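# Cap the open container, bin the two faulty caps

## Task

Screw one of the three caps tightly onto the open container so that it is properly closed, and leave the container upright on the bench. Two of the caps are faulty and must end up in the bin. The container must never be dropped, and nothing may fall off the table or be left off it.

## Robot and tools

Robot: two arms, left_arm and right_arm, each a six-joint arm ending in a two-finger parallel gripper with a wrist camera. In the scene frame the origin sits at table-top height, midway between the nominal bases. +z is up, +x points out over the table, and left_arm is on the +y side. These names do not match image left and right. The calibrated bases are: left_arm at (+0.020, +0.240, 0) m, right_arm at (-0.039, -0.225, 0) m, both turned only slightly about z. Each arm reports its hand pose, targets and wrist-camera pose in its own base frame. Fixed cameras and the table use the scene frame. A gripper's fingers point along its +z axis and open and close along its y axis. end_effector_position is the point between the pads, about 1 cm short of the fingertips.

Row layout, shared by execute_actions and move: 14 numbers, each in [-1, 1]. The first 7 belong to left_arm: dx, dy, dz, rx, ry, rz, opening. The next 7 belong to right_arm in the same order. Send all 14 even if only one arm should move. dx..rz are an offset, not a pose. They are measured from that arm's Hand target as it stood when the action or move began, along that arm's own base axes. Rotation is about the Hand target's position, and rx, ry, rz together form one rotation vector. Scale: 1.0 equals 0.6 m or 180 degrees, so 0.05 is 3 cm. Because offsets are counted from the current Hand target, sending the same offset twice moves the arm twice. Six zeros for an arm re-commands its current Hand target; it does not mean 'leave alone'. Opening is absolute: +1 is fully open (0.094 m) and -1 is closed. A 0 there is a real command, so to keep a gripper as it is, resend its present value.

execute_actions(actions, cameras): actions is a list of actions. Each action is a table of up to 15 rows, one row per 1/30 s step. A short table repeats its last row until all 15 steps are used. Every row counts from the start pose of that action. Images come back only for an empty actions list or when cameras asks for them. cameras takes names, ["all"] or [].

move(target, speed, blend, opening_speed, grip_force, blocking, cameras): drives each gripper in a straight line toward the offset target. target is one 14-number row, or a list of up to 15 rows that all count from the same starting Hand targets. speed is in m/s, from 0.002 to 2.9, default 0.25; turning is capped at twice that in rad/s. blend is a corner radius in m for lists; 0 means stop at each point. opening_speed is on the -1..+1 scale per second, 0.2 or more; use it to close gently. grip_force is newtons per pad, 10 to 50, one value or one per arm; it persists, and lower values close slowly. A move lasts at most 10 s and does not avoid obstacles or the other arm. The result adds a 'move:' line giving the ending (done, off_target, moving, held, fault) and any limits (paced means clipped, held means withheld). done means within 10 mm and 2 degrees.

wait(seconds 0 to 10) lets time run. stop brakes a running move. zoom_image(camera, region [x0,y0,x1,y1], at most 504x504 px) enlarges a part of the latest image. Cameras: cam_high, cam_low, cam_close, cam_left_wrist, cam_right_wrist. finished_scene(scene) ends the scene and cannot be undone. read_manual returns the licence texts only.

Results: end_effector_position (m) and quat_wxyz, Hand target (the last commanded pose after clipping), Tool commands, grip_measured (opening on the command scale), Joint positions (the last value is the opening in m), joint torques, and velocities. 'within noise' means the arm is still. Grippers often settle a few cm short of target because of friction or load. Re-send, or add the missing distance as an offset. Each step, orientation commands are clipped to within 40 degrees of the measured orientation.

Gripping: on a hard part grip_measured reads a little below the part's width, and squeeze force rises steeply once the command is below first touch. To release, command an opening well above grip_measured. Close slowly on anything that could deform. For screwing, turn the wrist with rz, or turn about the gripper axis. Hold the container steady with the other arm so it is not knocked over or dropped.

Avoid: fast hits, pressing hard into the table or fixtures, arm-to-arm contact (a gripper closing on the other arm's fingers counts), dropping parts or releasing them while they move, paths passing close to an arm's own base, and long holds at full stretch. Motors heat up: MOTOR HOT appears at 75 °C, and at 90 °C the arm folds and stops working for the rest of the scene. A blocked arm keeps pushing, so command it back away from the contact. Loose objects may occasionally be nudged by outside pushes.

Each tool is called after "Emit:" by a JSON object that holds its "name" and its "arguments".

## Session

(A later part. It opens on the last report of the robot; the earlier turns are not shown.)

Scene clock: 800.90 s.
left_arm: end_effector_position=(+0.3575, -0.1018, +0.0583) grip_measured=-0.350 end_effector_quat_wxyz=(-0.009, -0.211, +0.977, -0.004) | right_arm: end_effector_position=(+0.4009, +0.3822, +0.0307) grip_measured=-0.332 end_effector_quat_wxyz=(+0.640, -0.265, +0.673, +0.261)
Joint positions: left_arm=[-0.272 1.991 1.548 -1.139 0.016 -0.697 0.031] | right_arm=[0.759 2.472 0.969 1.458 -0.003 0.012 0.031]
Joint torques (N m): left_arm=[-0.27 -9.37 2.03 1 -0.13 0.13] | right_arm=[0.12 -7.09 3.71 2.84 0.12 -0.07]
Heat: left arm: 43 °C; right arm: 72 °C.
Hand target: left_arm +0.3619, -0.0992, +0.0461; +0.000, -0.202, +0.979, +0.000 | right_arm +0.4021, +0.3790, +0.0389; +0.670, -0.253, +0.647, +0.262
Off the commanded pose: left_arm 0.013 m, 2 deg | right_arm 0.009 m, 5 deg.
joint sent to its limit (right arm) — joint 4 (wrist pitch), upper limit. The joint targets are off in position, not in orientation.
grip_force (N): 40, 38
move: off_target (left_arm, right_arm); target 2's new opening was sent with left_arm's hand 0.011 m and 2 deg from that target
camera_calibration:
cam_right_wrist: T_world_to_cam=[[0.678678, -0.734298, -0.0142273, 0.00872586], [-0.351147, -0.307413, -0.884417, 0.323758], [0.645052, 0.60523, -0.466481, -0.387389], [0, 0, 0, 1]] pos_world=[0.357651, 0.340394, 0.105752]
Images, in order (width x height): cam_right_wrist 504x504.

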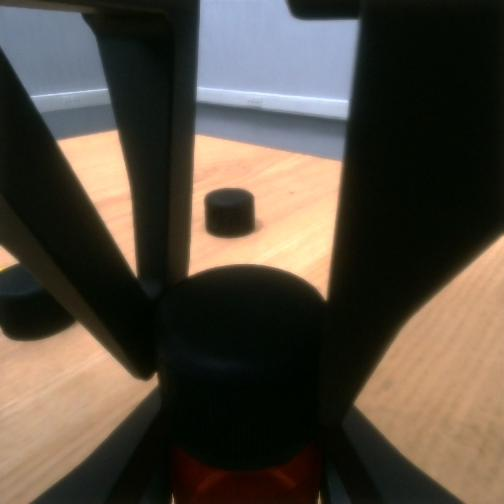

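Emit:
{"name": "move", "arguments": {"target": [[0,0,0.044,0,0,0.1889,-0.1,0,0,0,0,0,0,-0.42],[0,0,0.038,0,0,0.1889,-0.45,0,0,0,0,0,0,-0.42],[0,0,0.001,0,0,0,-0.45,0,0,0,0,0,0,-0.42]], "speed": [0.5,0.3,0.4], "opening_speed": 1.2, "grip_force": [40,38], "cameras": ["cam_right_wrist"]}}

Emit:
{"name": "zoom_image", "arguments": {"camera": "cam_right_wrist", "region": [140, 240, 350, 504]}}

Emit:
{"name": "move", "arguments": {"target": [[0,0,0.043,0,0,0.1889,-0.1,0,0,0,0,0,0,-0.42],[0,0,0.037,0,0,0.1889,-0.45,0,0,0,0,0,0,-0.42],[0,0,0,0,0,0,-0.45,0,0,0,0,0,0,-0.42]], "speed": [0.5,0.3,0.4], "opening_speed": 1.2, "grip_force": [40,38], "cameras": ["cam_right_wrist"]}}

Emit:
{"name": "zoom_image", "arguments": {"camera": "cam_right_wrist", "region": [140, 240, 350, 504]}}

Emit:
{"name": "move", "arguments": {"target": [[0,0,0.043,0,0,0.1889,-0.1,0,0,0,0,0,0,-0.42],[0,0,0.037,0,0,0.1889,-0.45,0,0,0,0,0,0,-0.42],[0,0,0,0,0,0,-0.45,0,0,0,0,0,0,-0.42]], "speed": [0.5,0.3,0.4], "opening_speed": 1.2, "grip_force": [40,38], "cameras": ["cam_right_wrist"]}}

Emit:
{"name": "zoom_image", "arguments": {"camera": "cam_right_wrist", "region": [140, 240, 350, 504]}}

Scene clock: 806.10 s.
left_arm: end_effector_position=(+0.3573, -0.1017, +0.0591) grip_measured=-0.350 end_effector_quat_wxyz=(-0.010, -0.211, +0.977, -0.004) | right_arm: end_effector_position=(+0.4009, +0.3822, +0.0307) grip_measured=-0.332 end_effector_quat_wxyz=(+0.640, -0.265, +0.673, +0.261)
Joint positions: left_arm=[-0.272 1.991 1.551 -1.144 0.016 -0.697 0.031] | right_arm=[0.759 2.472 0.969 1.458 -0.003 0.012 0.031]
Joint torques (N m): left_arm=[-0.28 -9.39 1.88 1.01 -0.13 0.13] | right_arm=[0.21 -7.17 3.86 2.9 0.13 -0.07]
Heat: left arm: 43 °C; right arm: 72 °C.
Hand target: left_arm +0.3619, -0.0992, +0.0467; +0.000, -0.202, +0.979, +0.000 | right_arm +0.4021, +0.3790, +0.0389; +0.670, -0.253, +0.647, +0.262
Off the commanded pose: left_arm 0.013 m, 2 deg | right_arm 0.009 m, 5 deg.
joint sent to its limit (right arm) — joint 4 (wrist pitch), upper limit. The joint targets are off in position, not in orientation.
grip_force (N): 40, 38
move: off_target (left_arm, right_arm); target 2's new opening was sent with left_arm's hand 0.011 m and 2 deg from that target
camera_calibration:
cam_right_wrist: T_world_to_cam=[[0.678678, -0.734298, -0.0142273, 0.00872586], [-0.351147, -0.307413, -0.884417, 0.323758], [0.645052, 0.60523, -0.466481, -0.387389], [0, 0, 0, 1]] pos_world=[0.357651, 0.340394, 0.105752]
Images, in order (width x height): cam_right_wrist 504x504.

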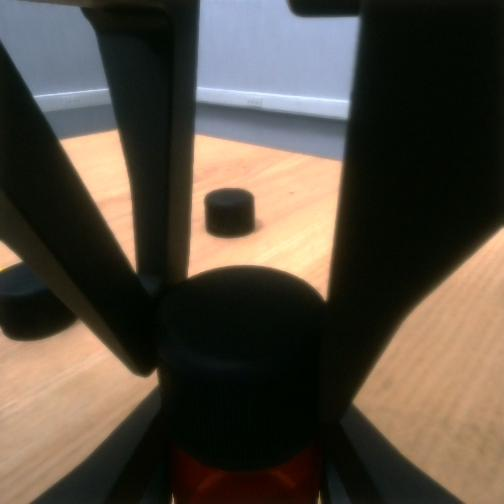

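Scaled by 1.909.

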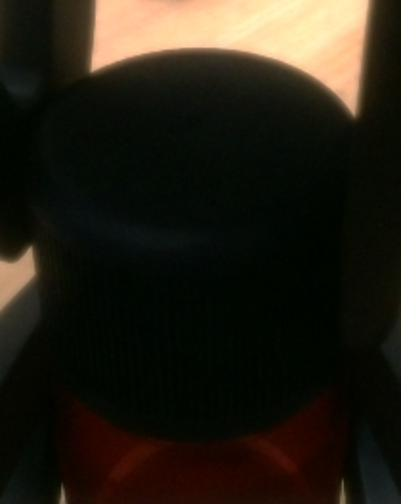

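Scene clock: 811.93 s.
left_arm: end_effector_position=(+0.3573, -0.1017, +0.0591) grip_measured=-0.350 end_effector_quat_wxyz=(-0.010, -0.211, +0.977, -0.004) | right_arm: end_effector_position=(+0.4009, +0.3822, +0.0307) grip_measured=-0.332 end_effector_quat_wxyz=(+0.640, -0.265, +0.673, +0.261)
Joint positions: left_arm=[-0.272 1.991 1.551 -1.144 0.016 -0.697 0.031] | right_arm=[0.759 2.472 0.969 1.458 -0.003 0.012 0.031]
Joint torques (N m): left_arm=[-0.27 -9.46 1.91 1.01 -0.13 0.13] | right_arm=[0.27 -7.19 3.93 2.89 0.11 -0.1]
Heat: left arm: 44 °C; right arm: 72 °C.
Hand target: left_arm +0.3619, -0.0992, +0.0467; +0.000, -0.202, +0.979, +0.000 | right_arm +0.4021, +0.3790, +0.0389; +0.670, -0.253, +0.647, +0.262
Off the commanded pose: left_arm 0.013 m, 2 deg | right_arm 0.009 m, 5 deg.
joint sent to its limit (right arm) — joint 4 (wrist pitch), upper limit. The joint targets are off in position, not in orientation.
grip_force (N): 40, 38
move: off_target (left_arm, right_arm); target 2's new opening was sent with left_arm's hand 0.011 m and 2 deg from that target
camera_calibration:
cam_right_wrist: T_world_to_cam=[[0.678678, -0.734298, -0.0142273, 0.00872586], [-0.351147, -0.307413, -0.884417, 0.323758], [0.645052, 0.60523, -0.466481, -0.387389], [0, 0, 0, 1]] pos_world=[0.357651, 0.340394, 0.105752]
Images, in order (width x height): cam_right_wrist 504x504.

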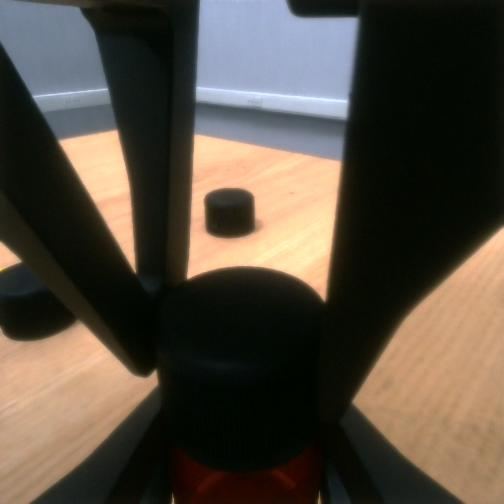

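Scaled by 1.909.

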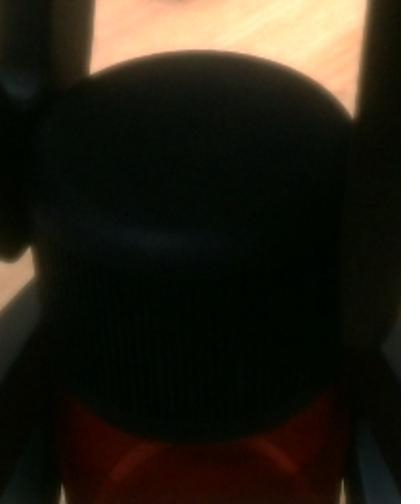

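Scene clock: 817.77 s.
left_arm: end_effector_position=(+0.3569, -0.1016, +0.0591) grip_measured=-0.351 end_effector_quat_wxyz=(-0.010, -0.211, +0.977, -0.004) | right_arm: end_effector_position=(+0.4009, +0.3822, +0.0307) grip_measured=-0.332 end_effector_quat_wxyz=(+0.640, -0.265, +0.673, +0.261)
Joint positions: left_arm=[-0.272 1.991 1.551 -1.145 0.016 -0.697 0.03] | right_arm=[0.759 2.472 0.969 1.458 -0.003 0.012 0.031]
Joint torques (N m): left_arm=[-0.28 -9.51 1.87 1.02 -0.13 0.12] | right_arm=[0.46 -7.32 4.01 2.84 0.16 -0.11]
Heat: left arm: 44 °C; right arm: 72 °C.
Hand target: left_arm +0.3619, -0.0992, +0.0467; +0.000, -0.202, +0.979, +0.000 | right_arm +0.4021, +0.3790, +0.0389; +0.670, -0.253, +0.647, +0.262
Off the commanded pose: left_arm 0.014 m, 2 deg | right_arm 0.009 m, 5 deg.
joint sent to its limit (right arm) — joint 4 (wrist pitch), upper limit. The joint targets are off in position, not in orientation.
grip_force (N): 40, 38
move: off_target (left_arm, right_arm); target 2's new opening was sent with left_arm's hand 0.012 m and 2 deg from that target
camera_calibration:
cam_right_wrist: T_world_to_cam=[[0.678678, -0.734298, -0.0142273, 0.00872586], [-0.351147, -0.307413, -0.884417, 0.323758], [0.645052, 0.60523, -0.466481, -0.387389], [0, 0, 0, 1]] pos_world=[0.357651, 0.340394, 0.105752]
Images, in order (width x height): cam_right_wrist 504x504.

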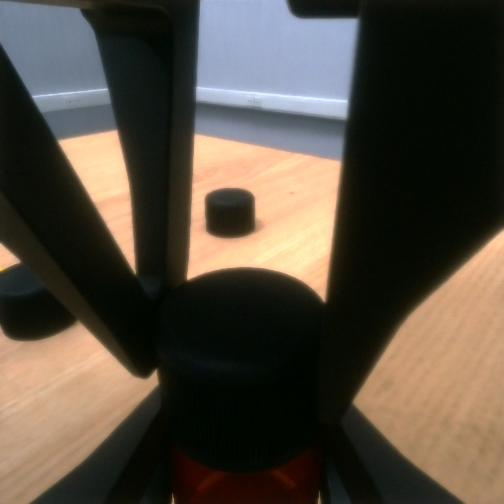

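Scaled by 1.909.

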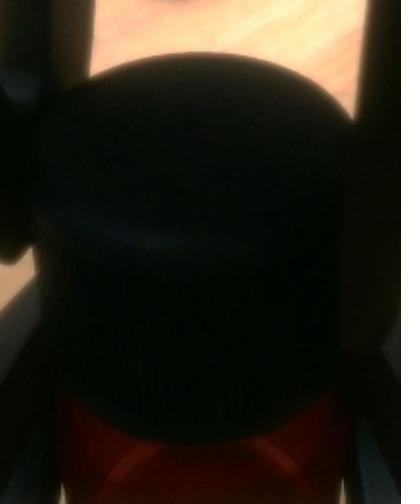

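Emit:
{"name": "move", "arguments": {"target": [[0,0,0.043,0,0,0.1889,-0.1,0,0,0,0,0,0,-0.42],[0,0,0.037,0,0,0.1889,-0.45,0,0,0,0,0,0,-0.42],[0,0,0,0,0,0,-0.45,0,0,0,0,0,0,-0.42]], "speed": [0.5,0.3,0.4], "opening_speed": 1.2, "grip_force": [40,38], "cameras": ["cam_right_wrist"]}}

Emit:
{"name": "zoom_image", "arguments": {"camera": "cam_right_wrist", "region": [140, 240, 350, 504]}}

Emit:
{"name": "move", "arguments": {"target": [[0,0,0.043,0,0,0.1889,-0.1,0,0,0,0,0,0,-0.42],[0,0,0.037,0,0,0.1889,-0.45,0,0,0,0,0,0,-0.42],[0,0,0,0,0,0,-0.45,0,0,0,0,0,0,-0.42]], "speed": [0.5,0.3,0.4], "opening_speed": 1.2, "grip_force": [40,38], "cameras": ["cam_right_wrist"]}}

Emit:
{"name": "zoom_image", "arguments": {"camera": "cam_right_wrist", "region": [140, 240, 350, 504]}}

Emit:
{"name": "move", "arguments": {"target": [[0,0,0.043,0,0,0.1889,-0.1,0,0,0,0,0,0,-0.42],[0,0,0.037,0,0,0.1889,-0.45,0,0,0,0,0,0,-0.42],[0,0,0,0,0,0,-0.45,0,0,0,0,0,0,-0.42]], "speed": [0.5,0.3,0.4], "opening_speed": 1.2, "grip_force": [40,38], "cameras": ["cam_right_wrist"]}}

Emit:
{"name": "zoom_image", "arguments": {"camera": "cam_right_wrist", "region": [140, 240, 350, 504]}}

Scene clock: 823.87 s.
left_arm: end_effector_position=(+0.3572, -0.1017, +0.0585) grip_measured=-0.351 end_effector_quat_wxyz=(-0.010, -0.211, +0.977, -0.004) | right_arm: end_effector_position=(+0.4009, +0.3822, +0.0307) grip_measured=-0.332 end_effector_quat_wxyz=(+0.640, -0.265, +0.673, +0.261)
Joint positions: left_arm=[-0.272 1.993 1.551 -1.144 0.016 -0.697 0.03] | right_arm=[0.759 2.472 0.969 1.458 -0.003 0.012 0.031]
Joint torques (N m): left_arm=[-0.28 -9.51 1.92 1 -0.13 0.13] | right_arm=[0.28 -7.21 3.85 2.85 0.11 -0.1]
Heat: left arm: 45 °C; right arm: 72 °C.
Hand target: left_arm +0.3619, -0.0992, +0.0467; +0.000, -0.202, +0.979, +0.000 | right_arm +0.4021, +0.3790, +0.0389; +0.670, -0.253, +0.647, +0.262
Off the commanded pose: left_arm 0.013 m, 2 deg | right_arm 0.009 m, 5 deg.
joint sent to its limit (right arm) — joint 4 (wrist pitch), upper limit. The joint targets are off in position, not in orientation.
grip_force (N): 40, 38
move: off_target (left_arm, right_arm); target 2's new opening was sent with left_arm's hand 0.012 m and 2 deg from that target
camera_calibration:
cam_right_wrist: T_world_to_cam=[[0.678678, -0.734298, -0.0142273, 0.00872586], [-0.351147, -0.307413, -0.884417, 0.323758], [0.645052, 0.60523, -0.466481, -0.387389], [0, 0, 0, 1]] pos_world=[0.357651, 0.340394, 0.105752]
Images, in order (width x height): cam_right_wrist 504x504.

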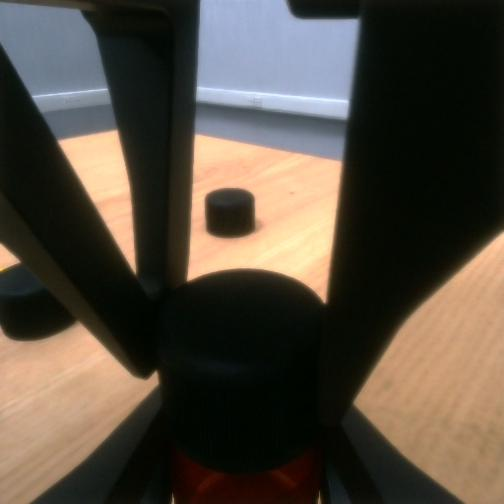

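Scaled by 1.909.

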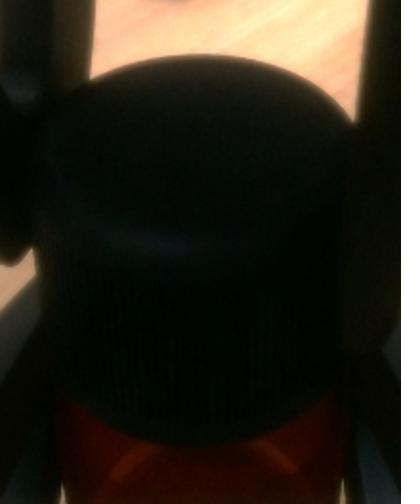

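Scene clock: 829.67 s.
left_arm: end_effector_position=(+0.3572, -0.1017, +0.0585) grip_measured=-0.351 end_effector_quat_wxyz=(-0.010, -0.211, +0.977, -0.004) | right_arm: end_effector_position=(+0.4009, +0.3822, +0.0307) grip_measured=-0.332 end_effector_quat_wxyz=(+0.640, -0.265, +0.673, +0.261)
Joint positions: left_arm=[-0.272 1.993 1.551 -1.144 0.016 -0.697 0.03] | right_arm=[0.759 2.472 0.969 1.458 -0.003 0.012 0.031]
Joint torques (N m): left_arm=[-0.23 -9.52 1.89 1.01 -0.13 0.13] | right_arm=[0.29 -7.09 3.79 2.88 0.15 -0.07]
Heat: left arm: 45 °C; right arm: 72 °C.
Hand target: left_arm +0.3619, -0.0992, +0.0467; +0.000, -0.202, +0.979, +0.000 | right_arm +0.4021, +0.3790, +0.0389; +0.670, -0.253, +0.647, +0.262
Off the commanded pose: left_arm 0.013 m, 2 deg | right_arm 0.009 m, 5 deg.
joint sent to its limit (right arm) — joint 4 (wrist pitch), upper limit. The joint targets are off in position, not in orientation.
grip_force (N): 40, 38
move: off_target (left_arm, right_arm); target 2's new opening was sent with left_arm's hand 0.012 m and 2 deg from that target
camera_calibration:
cam_right_wrist: T_world_to_cam=[[0.678678, -0.734298, -0.0142273, 0.00872586], [-0.351147, -0.307413, -0.884417, 0.323758], [0.645052, 0.60523, -0.466481, -0.387389], [0, 0, 0, 1]] pos_world=[0.357651, 0.340394, 0.105752]
Images, in order (width x height): cam_right_wrist 504x504.

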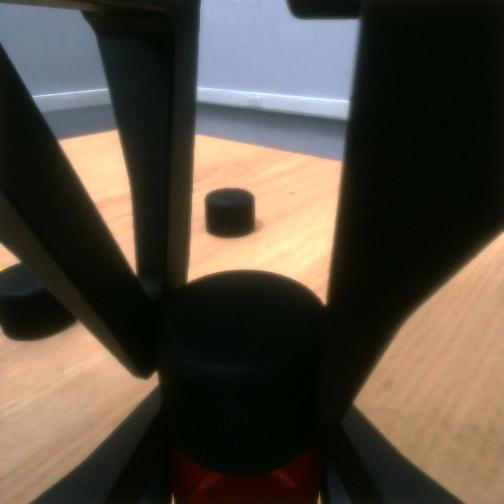

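Scaled by 1.909.

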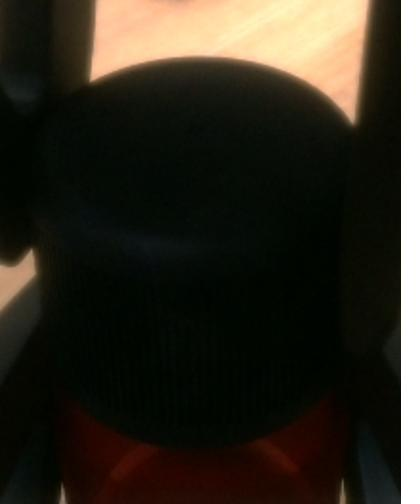

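Scene clock: 835.50 s.
left_arm: end_effector_position=(+0.3568, -0.1016, +0.0585) grip_measured=-0.352 end_effector_quat_wxyz=(-0.011, -0.211, +0.977, -0.003) | right_arm: end_effector_position=(+0.4009, +0.3822, +0.0307) grip_measured=-0.332 end_effector_quat_wxyz=(+0.640, -0.265, +0.673, +0.261)
Joint positions: left_arm=[-0.272 1.993 1.551 -1.145 0.016 -0.697 0.03] | right_arm=[0.759 2.472 0.969 1.458 -0.003 0.012 0.031]
Joint torques (N m): left_arm=[-0.24 -9.57 1.89 1.01 -0.13 0.13] | right_arm=[0.25 -7.05 3.89 2.85 0.16 -0.11]
Heat: left arm: 45 °C; right arm: 72 °C.
Hand target: left_arm +0.3619, -0.0992, +0.0467; +0.000, -0.202, +0.979, +0.000 | right_arm +0.4021, +0.3790, +0.0389; +0.670, -0.253, +0.647, +0.262
Off the commanded pose: left_arm 0.013 m, 2 deg | right_arm 0.009 m, 5 deg.
joint sent to its limit (right arm) — joint 4 (wrist pitch), upper limit. The joint targets are off in position, not in orientation.
grip_force (N): 40, 38
move: off_target (left_arm, right_arm); target 2's new opening was sent with left_arm's hand 0.012 m and 2 deg from that target
camera_calibration:
cam_right_wrist: T_world_to_cam=[[0.678678, -0.734298, -0.0142273, 0.00872586], [-0.351147, -0.307413, -0.884417, 0.323758], [0.645052, 0.60523, -0.466481, -0.387389], [0, 0, 0, 1]] pos_world=[0.357651, 0.340394, 0.105752]
Images, in order (width x height): cam_right_wrist 504x504.

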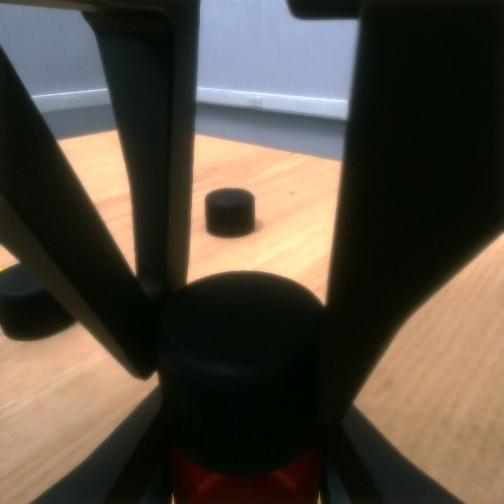

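Scaled by 1.909.

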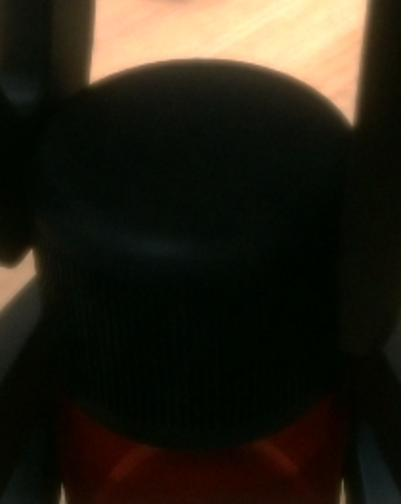

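Emit:
{"name": "move", "arguments": {"target": [[0,0,0.043,0,0,0.1889,-0.1,0,0,0,0,0,0,-0.42],[0,0,0.037,0,0,0.1889,-0.45,0,0,0,0,0,0,-0.42],[0,0,0,0,0,0,-0.45,0,0,0,0,0,0,-0.42]], "speed": [0.5,0.3,0.4], "opening_speed": 1.2, "grip_force": [40,38]}}

Emit:
{"name": "move", "arguments": {"target": [[0,0,0.043,0,0,0.1889,-0.1,0,0,0,0,0,0,-0.42],[0,0,0.037,0,0,0.1889,-0.45,0,0,0,0,0,0,-0.42],[0,0,0,0,0,0,-0.45,0,0,0,0,0,0,-0.42]], "speed": [0.5,0.3,0.4], "opening_speed": 1.2, "grip_force": [40,38]}}

Emit:
{"name": "move", "arguments": {"target": [[0,0,0.043,0,0,0.1889,-0.1,0,0,0,0,0,0,-0.42],[0,0,0.037,0,0,0.1889,-0.45,0,0,0,0,0,0,-0.42],[0,0,0,0,0,0,-0.45,0,0,0,0,0,0,-0.42]], "speed": [0.5,0.3,0.4], "opening_speed": 1.2, "grip_force": [40,38], "cameras": ["cam_right_wrist"]}}

Emit:
{"name": "zoom_image", "arguments": {"camera": "cam_right_wrist", "region": [140, 240, 350, 504]}}

Scene clock: 840.83 s.
left_arm: end_effector_position=(+0.3570, -0.1022, +0.0585) grip_measured=-0.352 end_effector_quat_wxyz=(-0.010, -0.210, +0.978, -0.004) | right_arm: end_effector_position=(+0.4009, +0.3822, +0.0307) grip_measured=-0.332 end_effector_quat_wxyz=(+0.640, -0.265, +0.673, +0.261)
Joint positions: left_arm=[-0.274 1.993 1.551 -1.144 0.016 -0.697 0.03] | right_arm=[0.759 2.472 0.969 1.458 -0.003 0.012 0.031]
Joint torques (N m): left_arm=[-0.23 -9.59 1.91 1.02 -0.13 0.13] | right_arm=[0.49 -7.45 3.74 2.87 0.12 -0.1]
Heat: left arm: 45 °C; right arm: 72 °C.
Hand target: left_arm +0.3619, -0.0992, +0.0467; +0.000, -0.202, +0.979, +0.000 | right_arm +0.4021, +0.3790, +0.0389; +0.670, -0.253, +0.647, +0.262
Off the commanded pose: left_arm 0.013 m, 2 deg | right_arm 0.009 m, 5 deg.
joint sent to its limit (right arm) — joint 4 (wrist pitch), upper limit. The joint targets are off in position, not in orientation.
grip_force (N): 40, 38
move: off_target (left_arm, right_arm); target 2's new opening was sent with left_arm's hand 0.012 m and 2 deg from that target

Scene clock: 845.87 s.
left_arm: end_effector_position=(+0.3570, -0.1022, +0.0585) grip_measured=-0.351 end_effector_quat_wxyz=(-0.010, -0.210, +0.978, -0.004) | right_arm: end_effector_position=(+0.4009, +0.3822, +0.0307) grip_measured=-0.332 end_effector_quat_wxyz=(+0.640, -0.265, +0.673, +0.261)
Joint positions: left_arm=[-0.274 1.993 1.551 -1.144 0.016 -0.697 0.03] | right_arm=[0.759 2.472 0.969 1.458 -0.003 0.012 0.031]
Joint torques (N m): left_arm=[-0.18 -9.57 1.91 1.01 -0.12 0.12] | right_arm=[0.34 -7.23 3.75 2.86 0.12 -0.07]
Heat: left arm: 45 °C; right arm: 72 °C.
Hand target: left_arm +0.3619, -0.0992, +0.0467; +0.000, -0.202, +0.979, +0.000 | right_arm +0.4021, +0.3790, +0.0389; +0.670, -0.253, +0.647, +0.262
Off the commanded pose: left_arm 0.013 m, 2 deg | right_arm 0.009 m, 5 deg.
joint sent to its limit (right arm) — joint 4 (wrist pitch), upper limit. The joint targets are off in position, not in orientation.
grip_force (N): 40, 38
move: off_target (left_arm, right_arm); target 2's new opening was sent with left_arm's hand 0.012 m and 2 deg from that target

Scene clock: 850.83 s.
left_arm: end_effector_position=(+0.3571, -0.1020, +0.0585) grip_measured=-0.352 end_effector_quat_wxyz=(-0.010, -0.210, +0.978, -0.003) | right_arm: end_effector_position=(+0.4009, +0.3822, +0.0307) grip_measured=-0.332 end_effector_quat_wxyz=(+0.640, -0.265, +0.673, +0.261)
Joint positions: left_arm=[-0.274 1.993 1.551 -1.144 0.015 -0.697 0.03] | right_arm=[0.759 2.472 0.969 1.458 -0.003 0.012 0.031]
Joint torques (N m): left_arm=[-0.21 -9.61 1.91 1.01 -0.12 0.13] | right_arm=[0.53 -7.21 3.77 2.84 0.15 -0.11]
Heat: left arm: 45 °C; right arm: 72 °C.
Hand target: left_arm +0.3619, -0.0992, +0.0467; +0.000, -0.202, +0.979, +0.000 | right_arm +0.4021, +0.3790, +0.0389; +0.670, -0.253, +0.647, +0.262
Off the commanded pose: left_arm 0.013 m, 1 deg | right_arm 0.009 m, 5 deg.
joint sent to its limit (right arm) — joint 4 (wrist pitch), upper limit. The joint targets are off in position, not in orientation.
grip_force (N): 40, 38
move: off_target (left_arm, right_arm); target 2's new opening was sent with left_arm's hand 0.011 m and 2 deg from that target
camera_calibration:
cam_right_wrist: T_world_to_cam=[[0.678678, -0.734298, -0.0142273, 0.00872586], [-0.351147, -0.307413, -0.884417, 0.323758], [0.645052, 0.60523, -0.466481, -0.387389], [0, 0, 0, 1]] pos_world=[0.357651, 0.340394, 0.105752]
Images, in order (width x height): cam_right_wrist 504x504.

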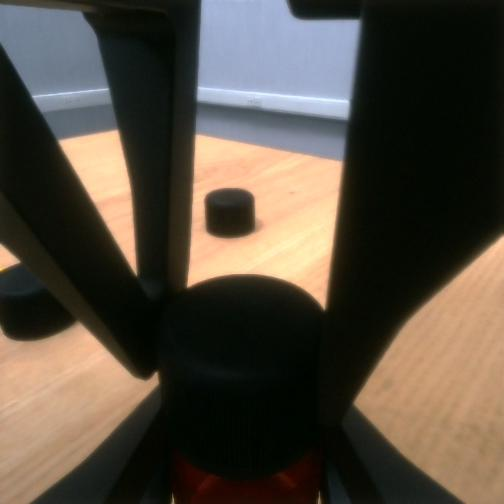

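Scaled by 1.909.

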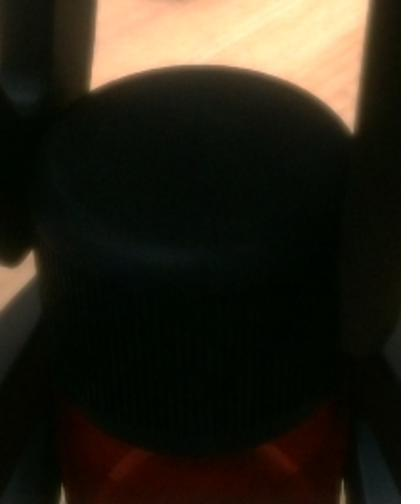

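Emit:
{"name": "move", "arguments": {"target": [[0,0,0.043,0,0,0.1889,-0.1,0,0,0,0,0,0,-0.42],[0,0,0.037,0,0,0.1889,-0.45,0,0,0,0,0,0,-0.42],[0,0,0,0,0,0,-0.45,0,0,0,0,0,0,-0.42]], "speed": [0.5,0.3,0.4], "opening_speed": 1.2, "grip_force": [40,38]}}

Emit:
{"name": "move", "arguments": {"target": [[0,0,0.043,0,0,0.1889,-0.1,0,0,0,0,0,0,-0.42],[0,0,0.037,0,0,0.1889,-0.45,0,0,0,0,0,0,-0.42],[0,0,0,0,0,0,-0.45,0,0,0,0,0,0,-0.42]], "speed": [0.5,0.3,0.4], "opening_speed": 1.2, "grip_force": [40,38]}}

Emit:
{"name": "move", "arguments": {"target": [[0,0,0.043,0,0,0.1889,-0.1,0,0,0,0,0,0,-0.42],[0,0,0.037,0,0,0.1889,-0.45,0,0,0,0,0,0,-0.42],[0,0,0,0,0,0,-0.45,0,0,0,0,0,0,-0.42]], "speed": [0.5,0.3,0.4], "opening_speed": 1.2, "grip_force": [40,38], "cameras": ["cam_right_wrist"]}}

Emit:
{"name": "zoom_image", "arguments": {"camera": "cam_right_wrist", "region": [140, 240, 350, 504]}}

Scene clock: 856.57 s.
left_arm: end_effector_position=(+0.3571, -0.1020, +0.0585) grip_measured=-0.353 end_effector_quat_wxyz=(-0.010, -0.210, +0.978, -0.003) | right_arm: end_effector_position=(+0.4009, +0.3822, +0.0307) grip_measured=-0.332 end_effector_quat_wxyz=(+0.640, -0.265, +0.673, +0.261)
Joint positions: left_arm=[-0.274 1.993 1.551 -1.144 0.015 -0.697 0.03] | right_arm=[0.759 2.472 0.969 1.458 -0.003 0.012 0.031]
Joint torques (N m): left_arm=[-0.2 -9.61 1.92 1.01 -0.11 0.12] | right_arm=[0.38 -7.28 3.82 2.84 0.14 -0.08]
Heat: left arm: 45 °C; right arm: 72 °C.
Hand target: left_arm +0.3619, -0.0992, +0.0467; +0.000, -0.202, +0.979, +0.000 | right_arm +0.4021, +0.3790, +0.0389; +0.670, -0.253, +0.647, +0.262
Off the commanded pose: left_arm 0.013 m, 1 deg | right_arm 0.009 m, 5 deg.
joint sent to its limit (right arm) — joint 4 (wrist pitch), upper limit. The joint targets are off in position, not in orientation.
grip_force (N): 40, 38
move: off_target (left_arm, right_arm); target 2's new opening was sent with left_arm's hand 0.011 m and 2 deg from that target

Scene clock: 861.70 s.
left_arm: end_effector_position=(+0.3571, -0.1020, +0.0585) grip_measured=-0.352 end_effector_quat_wxyz=(-0.010, -0.210, +0.978, -0.003) | right_arm: end_effector_position=(+0.4009, +0.3822, +0.0307) grip_measured=-0.332 end_effector_quat_wxyz=(+0.640, -0.265, +0.673, +0.261)
Joint positions: left_arm=[-0.274 1.993 1.551 -1.144 0.015 -0.697 0.03] | right_arm=[0.759 2.472 0.969 1.458 -0.003 0.012 0.031]
Joint torques (N m): left_arm=[-0.18 -9.59 1.92 1.01 -0.11 0.14] | right_arm=[0.42 -7.13 3.88 2.84 0.14 -0.11]
Heat: left arm: 44 °C; right arm: 72 °C.
Hand target: left_arm +0.3619, -0.0992, +0.0467; +0.000, -0.202, +0.979, +0.000 | right_arm +0.4021, +0.3790, +0.0389; +0.670, -0.253, +0.647, +0.262
Off the commanded pose: left_arm 0.013 m, 1 deg | right_arm 0.009 m, 5 deg.
joint sent to its limit (right arm) — joint 4 (wrist pitch), upper limit. The joint targets are off in position, not in orientation.
grip_force (N): 40, 38
move: off_target (left_arm, right_arm); target 2's new opening was sent with left_arm's hand 0.011 m and 2 deg from that target

Scene clock: 866.90 s.
left_arm: end_effector_position=(+0.3571, -0.1020, +0.0585) grip_measured=-0.352 end_effector_quat_wxyz=(-0.010, -0.210, +0.978, -0.003) | right_arm: end_effector_position=(+0.4009, +0.3822, +0.0307) grip_measured=-0.332 end_effector_quat_wxyz=(+0.640, -0.265, +0.673, +0.261)
Joint positions: left_arm=[-0.274 1.993 1.551 -1.144 0.015 -0.697 0.03] | right_arm=[0.759 2.472 0.969 1.458 -0.003 0.012 0.031]
Joint torques (N m): left_arm=[-0.18 -9.59 1.89 1.01 -0.11 0.11] | right_arm=[0.4 -7.23 3.79 2.86 0.13 -0.09]
Heat: left arm: 44 °C; right arm: 72 °C.
Hand target: left_arm +0.3619, -0.0992, +0.0467; +0.000, -0.202, +0.979, +0.000 | right_arm +0.4021, +0.3790, +0.0389; +0.670, -0.253, +0.647, +0.262
Off the commanded pose: left_arm 0.013 m, 1 deg | right_arm 0.009 m, 5 deg.
joint sent to its limit (right arm) — joint 4 (wrist pitch), upper limit. The joint targets are off in position, not in orientation.
grip_force (N): 40, 38
move: off_target (left_arm, right_arm); target 2's new opening was sent with left_arm's hand 0.011 m and 2 deg from that target
camera_calibration:
cam_right_wrist: T_world_to_cam=[[0.678678, -0.734298, -0.0142273, 0.00872586], [-0.351147, -0.307413, -0.884417, 0.323758], [0.645052, 0.60523, -0.466481, -0.387389], [0, 0, 0, 1]] pos_world=[0.357651, 0.340394, 0.105752]
Images, in order (width x height): cam_right_wrist 504x504.

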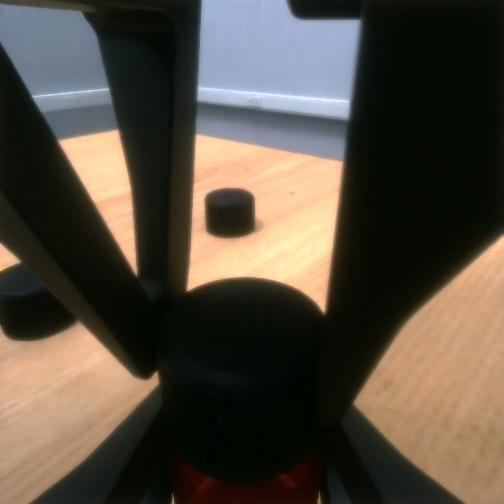

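Scaled by 1.909.

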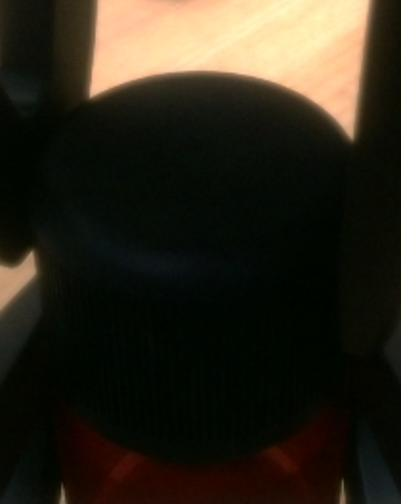

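Emit:
{"name": "move", "arguments": {"target": [[0,0,0.043,0,0,0.1889,-0.1,0,0,0,0,0,0,-0.42],[0,0,0.037,0,0,0.1889,-0.45,0,0,0,0,0,0,-0.42],[0,0,0,0,0,0,-0.45,0,0,0,0,0,0,-0.42]], "speed": [0.5,0.3,0.4], "opening_speed": 1.2, "grip_force": [40,38]}}

Emit:
{"name": "move", "arguments": {"target": [[0,0,0.043,0,0,0.1889,-0.1,0,0,0,0,0,0,-0.42],[0,0,0.037,0,0,0.1889,-0.45,0,0,0,0,0,0,-0.42],[0,0,0,0,0,0,-0.45,0,0,0,0,0,0,-0.42]], "speed": [0.5,0.3,0.4], "opening_speed": 1.2, "grip_force": [40,38], "cameras": ["cam_right_wrist"]}}

Emit:
{"name": "zoom_image", "arguments": {"camera": "cam_right_wrist", "region": [140, 240, 350, 504]}}

Emit:
{"name": "move", "arguments": {"target": [[0,0,0.043,0,0,0.1889,-0.1,0,0,0,0,0,0,-0.42],[0,0,0.037,0,0,0.1889,-0.45,0,0,0,0,0,0,-0.42],[0,0,0,0,0,0,-0.45,0,0,0,0,0,0,-0.42]], "speed": [0.5,0.3,0.4], "opening_speed": 1.2, "grip_force": [40,38], "cameras": ["cam_right_wrist"]}}

Emit:
{"name": "zoom_image", "arguments": {"camera": "cam_right_wrist", "region": [140, 240, 350, 504]}}

Scene clock: 872.10 s.
left_arm: end_effector_position=(+0.3572, -0.1017, +0.0585) grip_measured=-0.354 end_effector_quat_wxyz=(-0.009, -0.210, +0.978, -0.002) | right_arm: end_effector_position=(+0.4009, +0.3822, +0.0307) grip_measured=-0.332 end_effector_quat_wxyz=(+0.640, -0.265, +0.673, +0.261)
Joint positions: left_arm=[-0.274 1.993 1.551 -1.144 0.013 -0.697 0.03] | right_arm=[0.759 2.472 0.969 1.458 -0.003 0.012 0.031]
Joint torques (N m): left_arm=[-0.18 -9.63 1.91 1 -0.11 0.13] | right_arm=[0.14 -7.28 3.84 2.82 0.07 -0.1]
Heat: left arm: 44 °C; right arm: 72 °C.
Hand target: left_arm +0.3619, -0.0992, +0.0467; +0.000, -0.202, +0.979, +0.000 | right_arm +0.4021, +0.3790, +0.0389; +0.670, -0.253, +0.647, +0.262
Off the commanded pose: left_arm 0.013 m, 1 deg | right_arm 0.009 m, 5 deg.
joint sent to its limit (right arm) — joint 4 (wrist pitch), upper limit. The joint targets are off in position, not in orientation.
grip_force (N): 40, 38
move: off_target (left_arm, right_arm); target 2's new opening was sent with left_arm's hand 0.012 m and 2 deg from that target

Scene clock: 877.07 s.
left_arm: end_effector_position=(+0.3572, -0.1017, +0.0585) grip_measured=-0.353 end_effector_quat_wxyz=(-0.009, -0.210, +0.978, -0.002) | right_arm: end_effector_position=(+0.4009, +0.3822, +0.0307) grip_measured=-0.332 end_effector_quat_wxyz=(+0.640, -0.265, +0.673, +0.261)
Joint positions: left_arm=[-0.274 1.993 1.551 -1.144 0.013 -0.697 0.03] | right_arm=[0.759 2.472 0.969 1.458 -0.003 0.012 0.031]
Joint torques (N m): left_arm=[-0.14 -9.59 1.91 1 -0.1 0.13] | right_arm=[0.49 -7.2 3.93 2.86 0.14 -0.03]
Heat: left arm: 44 °C; right arm: 72 °C.
Hand target: left_arm +0.3619, -0.0992, +0.0467; +0.000, -0.202, +0.979, +0.000 | right_arm +0.4021, +0.3790, +0.0389; +0.670, -0.253, +0.647, +0.262
Off the commanded pose: left_arm 0.013 m, 1 deg | right_arm 0.009 m, 5 deg.
joint sent to its limit (right arm) — joint 4 (wrist pitch), upper limit. The joint targets are off in position, not in orientation.
grip_force (N): 40, 38
move: off_target (left_arm, right_arm); target 2's new opening was sent with left_arm's hand 0.012 m and 2 deg from that target
camera_calibration:
cam_right_wrist: T_world_to_cam=[[0.678678, -0.734298, -0.0142273, 0.00872586], [-0.351147, -0.307413, -0.884417, 0.323758], [0.645052, 0.60523, -0.466481, -0.387389], [0, 0, 0, 1]] pos_world=[0.357651, 0.340394, 0.105752]
Images, in order (width x height): cam_right_wrist 504x504.

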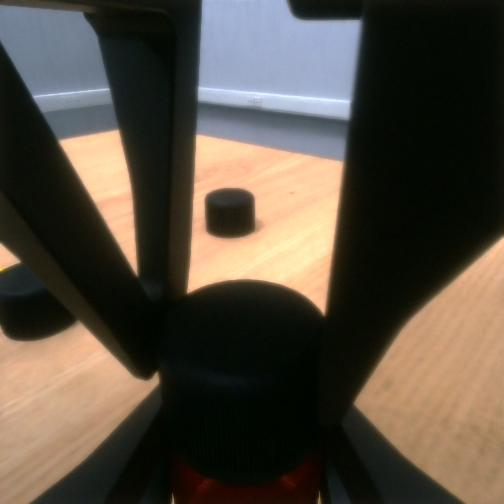

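Scaled by 1.909.

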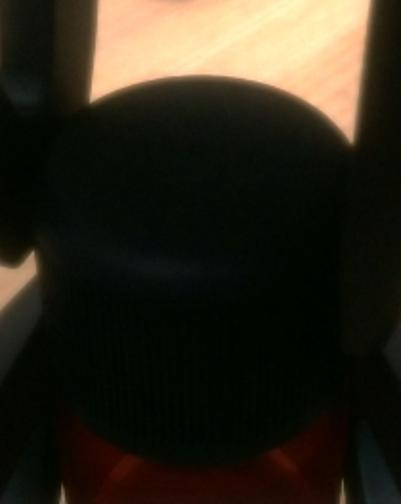

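Scene clock: 882.40 s.
left_arm: end_effector_position=(+0.3572, -0.1017, +0.0585) grip_measured=-0.353 end_effector_quat_wxyz=(-0.009, -0.210, +0.978, -0.002) | right_arm: end_effector_position=(+0.4009, +0.3822, +0.0307) grip_measured=-0.332 end_effector_quat_wxyz=(+0.640, -0.265, +0.673, +0.261)
Joint positions: left_arm=[-0.274 1.993 1.551 -1.144 0.013 -0.697 0.03] | right_arm=[0.759 2.472 0.969 1.458 -0.003 0.012 0.031]
Joint torques (N m): left_arm=[-0.17 -9.62 1.94 1 -0.1 0.14] | right_arm=[0.18 -6.95 3.75 2.87 0.16 -0.09]
Heat: left arm: 44 °C; right arm: 72 °C.
Hand target: left_arm +0.3619, -0.0992, +0.0467; +0.000, -0.202, +0.979, +0.000 | right_arm +0.4021, +0.3790, +0.0389; +0.670, -0.253, +0.647, +0.262
Off the commanded pose: left_arm 0.013 m, 1 deg | right_arm 0.009 m, 5 deg.
joint sent to its limit (right arm) — joint 4 (wrist pitch), upper limit. The joint targets are off in position, not in orientation.
grip_force (N): 40, 38
move: off_target (left_arm, right_arm); target 2's new opening was sent with left_arm's hand 0.012 m and 2 deg from that target
camera_calibration:
cam_right_wrist: T_world_to_cam=[[0.678678, -0.734298, -0.0142273, 0.00872586], [-0.351147, -0.307413, -0.884417, 0.323758], [0.645052, 0.60523, -0.466481, -0.387389], [0, 0, 0, 1]] pos_world=[0.357651, 0.340394, 0.105752]
Images, in order (width x height): cam_right_wrist 504x504.

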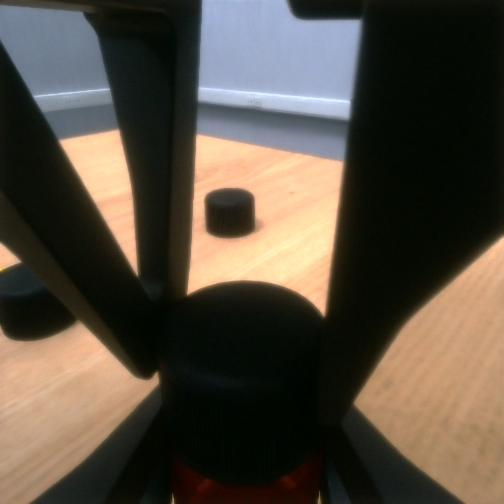

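Scaled by 1.909.

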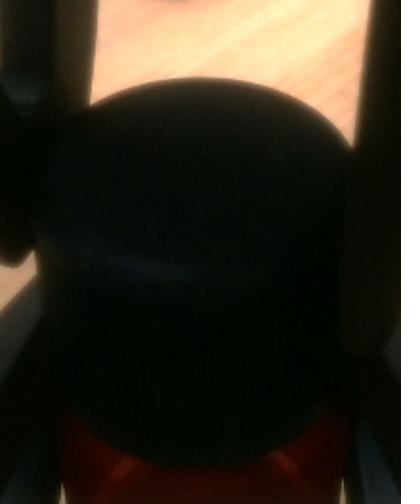

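Emit:
{"name": "move", "arguments": {"target": [[0,0,0.043,0,0,0.1889,-0.1,0,0,0,0,0,0,-0.42],[0,0,0.037,0,0,0.1889,-0.45,0,0,0,0,0,0,-0.42],[0,0,0,0,0,0,-0.45,0,0,0,0,0,0,-0.42]], "speed": [0.5,0.3,0.4], "opening_speed": 1.2, "grip_force": [40,38]}}

Emit:
{"name": "move", "arguments": {"target": [[0,0,0.043,0,0,0.1889,-0.1,0,0,0,0,0,0,-0.42],[0,0,0.037,0,0,0.1889,-0.45,0,0,0,0,0,0,-0.42],[0,0,0,0,0,0,-0.45,0,0,0,0,0,0,-0.42]], "speed": [0.5,0.3,0.4], "opening_speed": 1.2, "grip_force": [40,38]}}

Emit:
{"name": "move", "arguments": {"target": [[0,0,0.043,0,0,0.1889,-0.1,0,0,0,0,0,0,-0.42],[0,0,0.037,0,0,0.1889,-0.45,0,0,0,0,0,0,-0.42],[0,0,0,0,0,0,-0.45,0,0,0,0,0,0,-0.42]], "speed": [0.5,0.3,0.4], "opening_speed": 1.2, "grip_force": [40,38], "cameras": ["cam_right_wrist","cam_close"]}}

Emit:
{"name": "zoom_image", "arguments": {"camera": "cam_right_wrist", "region": [140, 240, 350, 504]}}

Scene clock: 887.90 s.
left_arm: end_effector_position=(+0.3572, -0.1017, +0.0585) grip_measured=-0.354 end_effector_quat_wxyz=(-0.009, -0.210, +0.978, -0.002) | right_arm: end_effector_position=(+0.4009, +0.3822, +0.0307) grip_measured=-0.332 end_effector_quat_wxyz=(+0.640, -0.265, +0.673, +0.261)
Joint positions: left_arm=[-0.274 1.993 1.551 -1.144 0.013 -0.696 0.03] | right_arm=[0.759 2.472 0.969 1.458 -0.003 0.012 0.031]
Joint torques (N m): left_arm=[-0.16 -9.62 1.87 1 -0.1 0.12] | right_arm=[0.42 -7.06 4.1 2.84 0.15 -0.07]
Heat: left arm: 44 °C; right arm: 72 °C.
Hand target: left_arm +0.3619, -0.0992, +0.0467; +0.000, -0.202, +0.979, +0.000 | right_arm +0.4021, +0.3790, +0.0389; +0.670, -0.253, +0.647, +0.262
Off the commanded pose: left_arm 0.013 m, 1 deg | right_arm 0.009 m, 5 deg.
joint sent to its limit (right arm) — joint 4 (wrist pitch), upper limit. The joint targets are off in position, not in orientation.
grip_force (N): 40, 38
move: off_target (left_arm, right_arm); target 2's new opening was sent with left_arm's hand 0.012 m and 2 deg from that target

Scene clock: 892.60 s.
left_arm: end_effector_position=(+0.3572, -0.1017, +0.0589) grip_measured=-0.355 end_effector_quat_wxyz=(-0.010, -0.233, +0.972, -0.002) | right_arm: end_effector_position=(+0.4002, +0.3828, +0.0307) grip_measured=-0.332 end_effector_quat_wxyz=(+0.640, -0.264, +0.673, +0.260)
Joint positions: left_arm=[-0.274 1.993 1.553 -1.145 0.013 -0.743 0.03] | right_arm=[0.762 2.472 0.969 1.458 0.002 0.012 0.031]
Joint torques (N m): left_arm=[-0.18 -9.48 1.98 1 -0.11 0.55] | right_arm=[0.1 -7.13 4.04 2.87 0.1 -0.1]
Heat: left arm: 44 °C; right arm: 72 °C.
Hand target: left_arm +0.3619, -0.0992, +0.0467; +0.000, -0.202, +0.979, +0.000 | right_arm +0.4021, +0.3790, +0.0389; +0.670, -0.253, +0.647, +0.262
Off the commanded pose: left_arm 0.013 m, 4 deg | right_arm 0.009 m, 5 deg.
joint sent to its limit (right arm) — joint 4 (wrist pitch), upper limit. The joint targets are off in position, not in orientation.
grip_force (N): 40, 38
move: off_target (left_arm, right_arm); target 2's new opening was sent with left_arm's hand 0.012 m and 2 deg from that target

Scene clock: 898.53 s.
left_arm: end_effector_position=(+0.3614, -0.0999, +0.0589) grip_measured=-0.355 end_effector_quat_wxyz=(-0.005, -0.248, +0.969, -0.008) | right_arm: end_effector_position=(+0.4013, +0.3816, +0.0307) grip_measured=-0.332 end_effector_quat_wxyz=(+0.642, -0.259, +0.675, +0.255)
Joint positions: left_arm=[-0.263 1.993 1.553 -1.132 0.019 -0.765 0.03] | right_arm=[0.765 2.472 0.969 1.458 0.02 0.012 0.031]
Joint torques (N m): left_arm=[-0.14 -9.46 2.06 0.89 -0.16 0.74] | right_arm=[-0.14 -6.98 3.67 2.84 0 -0.09]
Heat: left arm: 44 °C; right arm: 73 °C.
Hand target: left_arm +0.3619, -0.0992, +0.0467; +0.000, -0.202, +0.979, +0.000 | right_arm +0.4021, +0.3790, +0.0389; +0.670, -0.253, +0.647, +0.262
Off the commanded pose: left_arm 0.012 m, 6 deg | right_arm 0.009 m, 5 deg.
joint sent to its limit (right arm) — joint 4 (wrist pitch), upper limit. The joint targets are off in position, not in orientation.
grip_force (N): 40, 38
move: off_target (left_arm, right_arm); target 2's new opening was sent with left_arm's hand 0.012 m and 2 deg from that target
camera_calibration:
cam_right_wrist: T_world_to_cam=[[0.666241, -0.745619, -0.0132317, 0.0173204], [-0.355598, -0.302045, -0.884488, 0.323525], [0.655495, 0.593987, -0.466375, -0.387313], [0, 0, 0, 1]] pos_world=[0.357387, 0.340692, 0.10575]
Images, in order (width x height): cam_close 504x504, cam_right_wrist 504x504.

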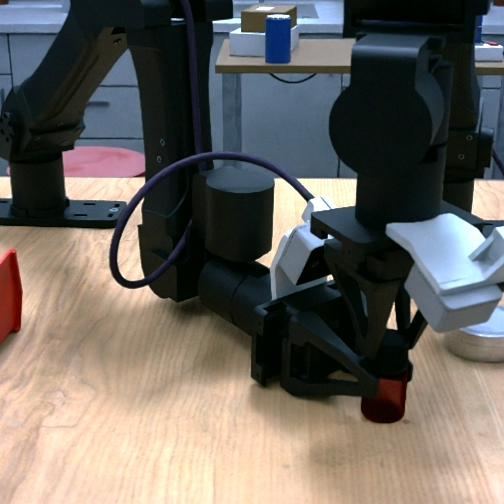

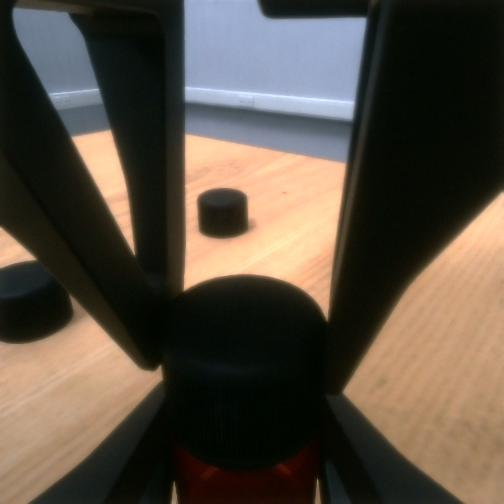

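Scaled by 1.909.

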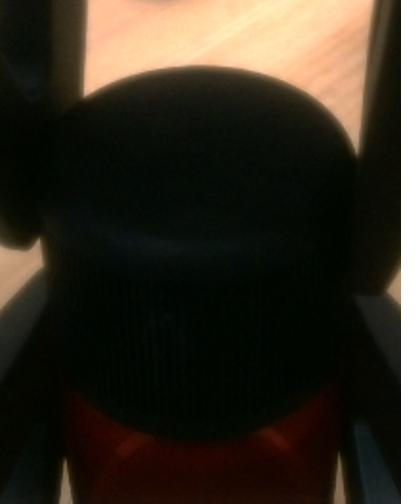

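Emit:
{"name": "zoom_image", "arguments": {"camera": "cam_close", "region": [310, 280, 430, 430]}}

Scaled by 3.360.

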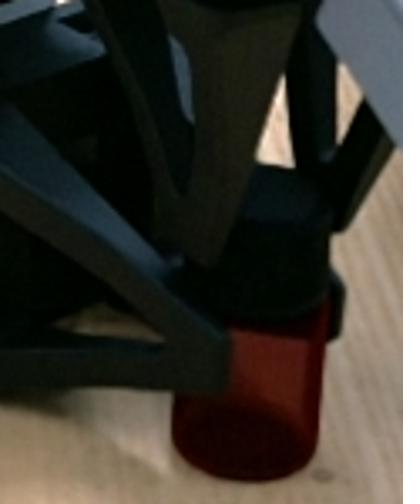

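Emit:
{"name": "move", "arguments": {"target": [[0,0,0.040,0,0,0.1889,-0.1,0,0,0,0,0,0,-0.42],[0,0,0.034,0,0,0.1889,-0.45,0,0,0,0,0,0,-0.42],[0,0,0.006,0,0,0,-0.45,0,0,0,0,0,0,-0.42]], "speed": [0.5,0.3,0.3], "opening_speed": 1.2, "grip_force": [45,42], "cameras": ["cam_right_wrist","cam_close"]}}

Emit:
{"name": "zoom_image", "arguments": {"camera": "cam_close", "region": [310, 280, 430, 430]}}

Emit:
{"name": "zoom_image", "arguments": {"camera": "cam_right_wrist", "region": [140, 240, 350, 504]}}

Scene clock: 905.57 s.
left_arm: end_effector_position=(+0.3614, -0.0990, +0.0581) grip_measured=-0.357 end_effector_quat_wxyz=(-0.004, -0.245, +0.969, -0.006) | right_arm: end_effector_position=(+0.4015, +0.3814, +0.0307) grip_measured=-0.337 end_effector_quat_wxyz=(+0.643, -0.258, +0.675, +0.253)
Joint positions: left_arm=[-0.263 1.993 1.55 -1.129 0.015 -0.759 0.03] | right_arm=[0.766 2.472 0.969 1.458 0.026 0.011 0.031]
Joint torques (N m): left_arm=[-0.14 -9.74 2.85 0.77 -0.19 0.69] | right_arm=[-0.06 -7.24 3.9 2.84 -0.02 -0.06]
Heat: left arm: 44 °C; right arm: 73 °C.
Hand target: left_arm +0.3619, -0.0992, +0.0503; +0.000, -0.202, +0.979, +0.000 | right_arm +0.4021, +0.3790, +0.0389; +0.670, -0.253, +0.647, +0.262
Off the commanded pose: left_arm 0.008 m, 5 deg | right_arm 0.009 m, 5 deg.
joint sent to its limit (right arm) — joint 4 (wrist pitch), upper limit. The joint targets are off in position, not in orientation.
grip_force (N): 45, 42
move: off_target (left_arm, right_arm); target 2's new opening was sent with left_arm's hand 0.012 m and 2 deg from that target
camera_calibration:
cam_right_wrist: T_world_to_cam=[[0.662854, -0.748662, -0.0113985, 0.0195064], [-0.355875, -0.30162, -0.884522, 0.323479], [0.658769, 0.590365, -0.46636, -0.387251], [0, 0, 0, 1]] pos_world=[0.357297, 0.340791, 0.105748]
Images, in order (width x height): cam_close 504x504, cam_right_wrist 504x504.

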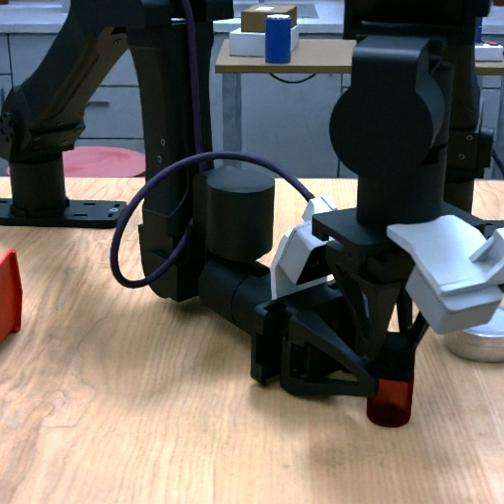

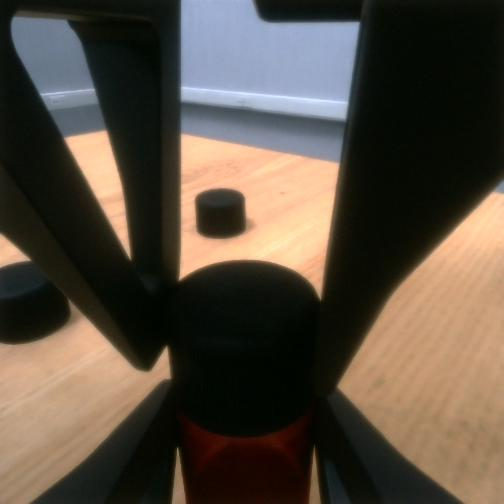

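Scaled by 3.360.

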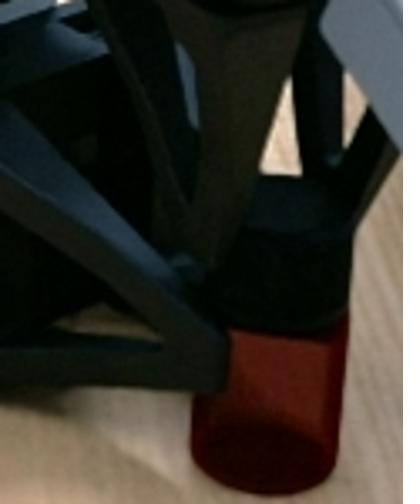

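Scaled by 1.909.

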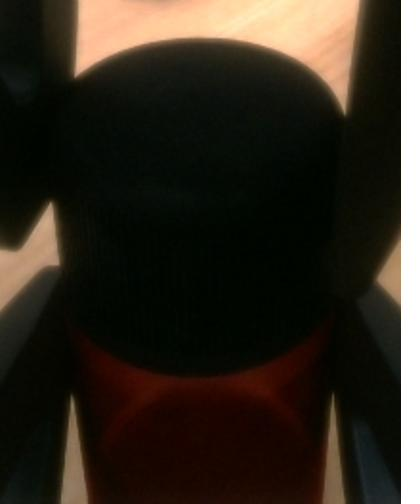

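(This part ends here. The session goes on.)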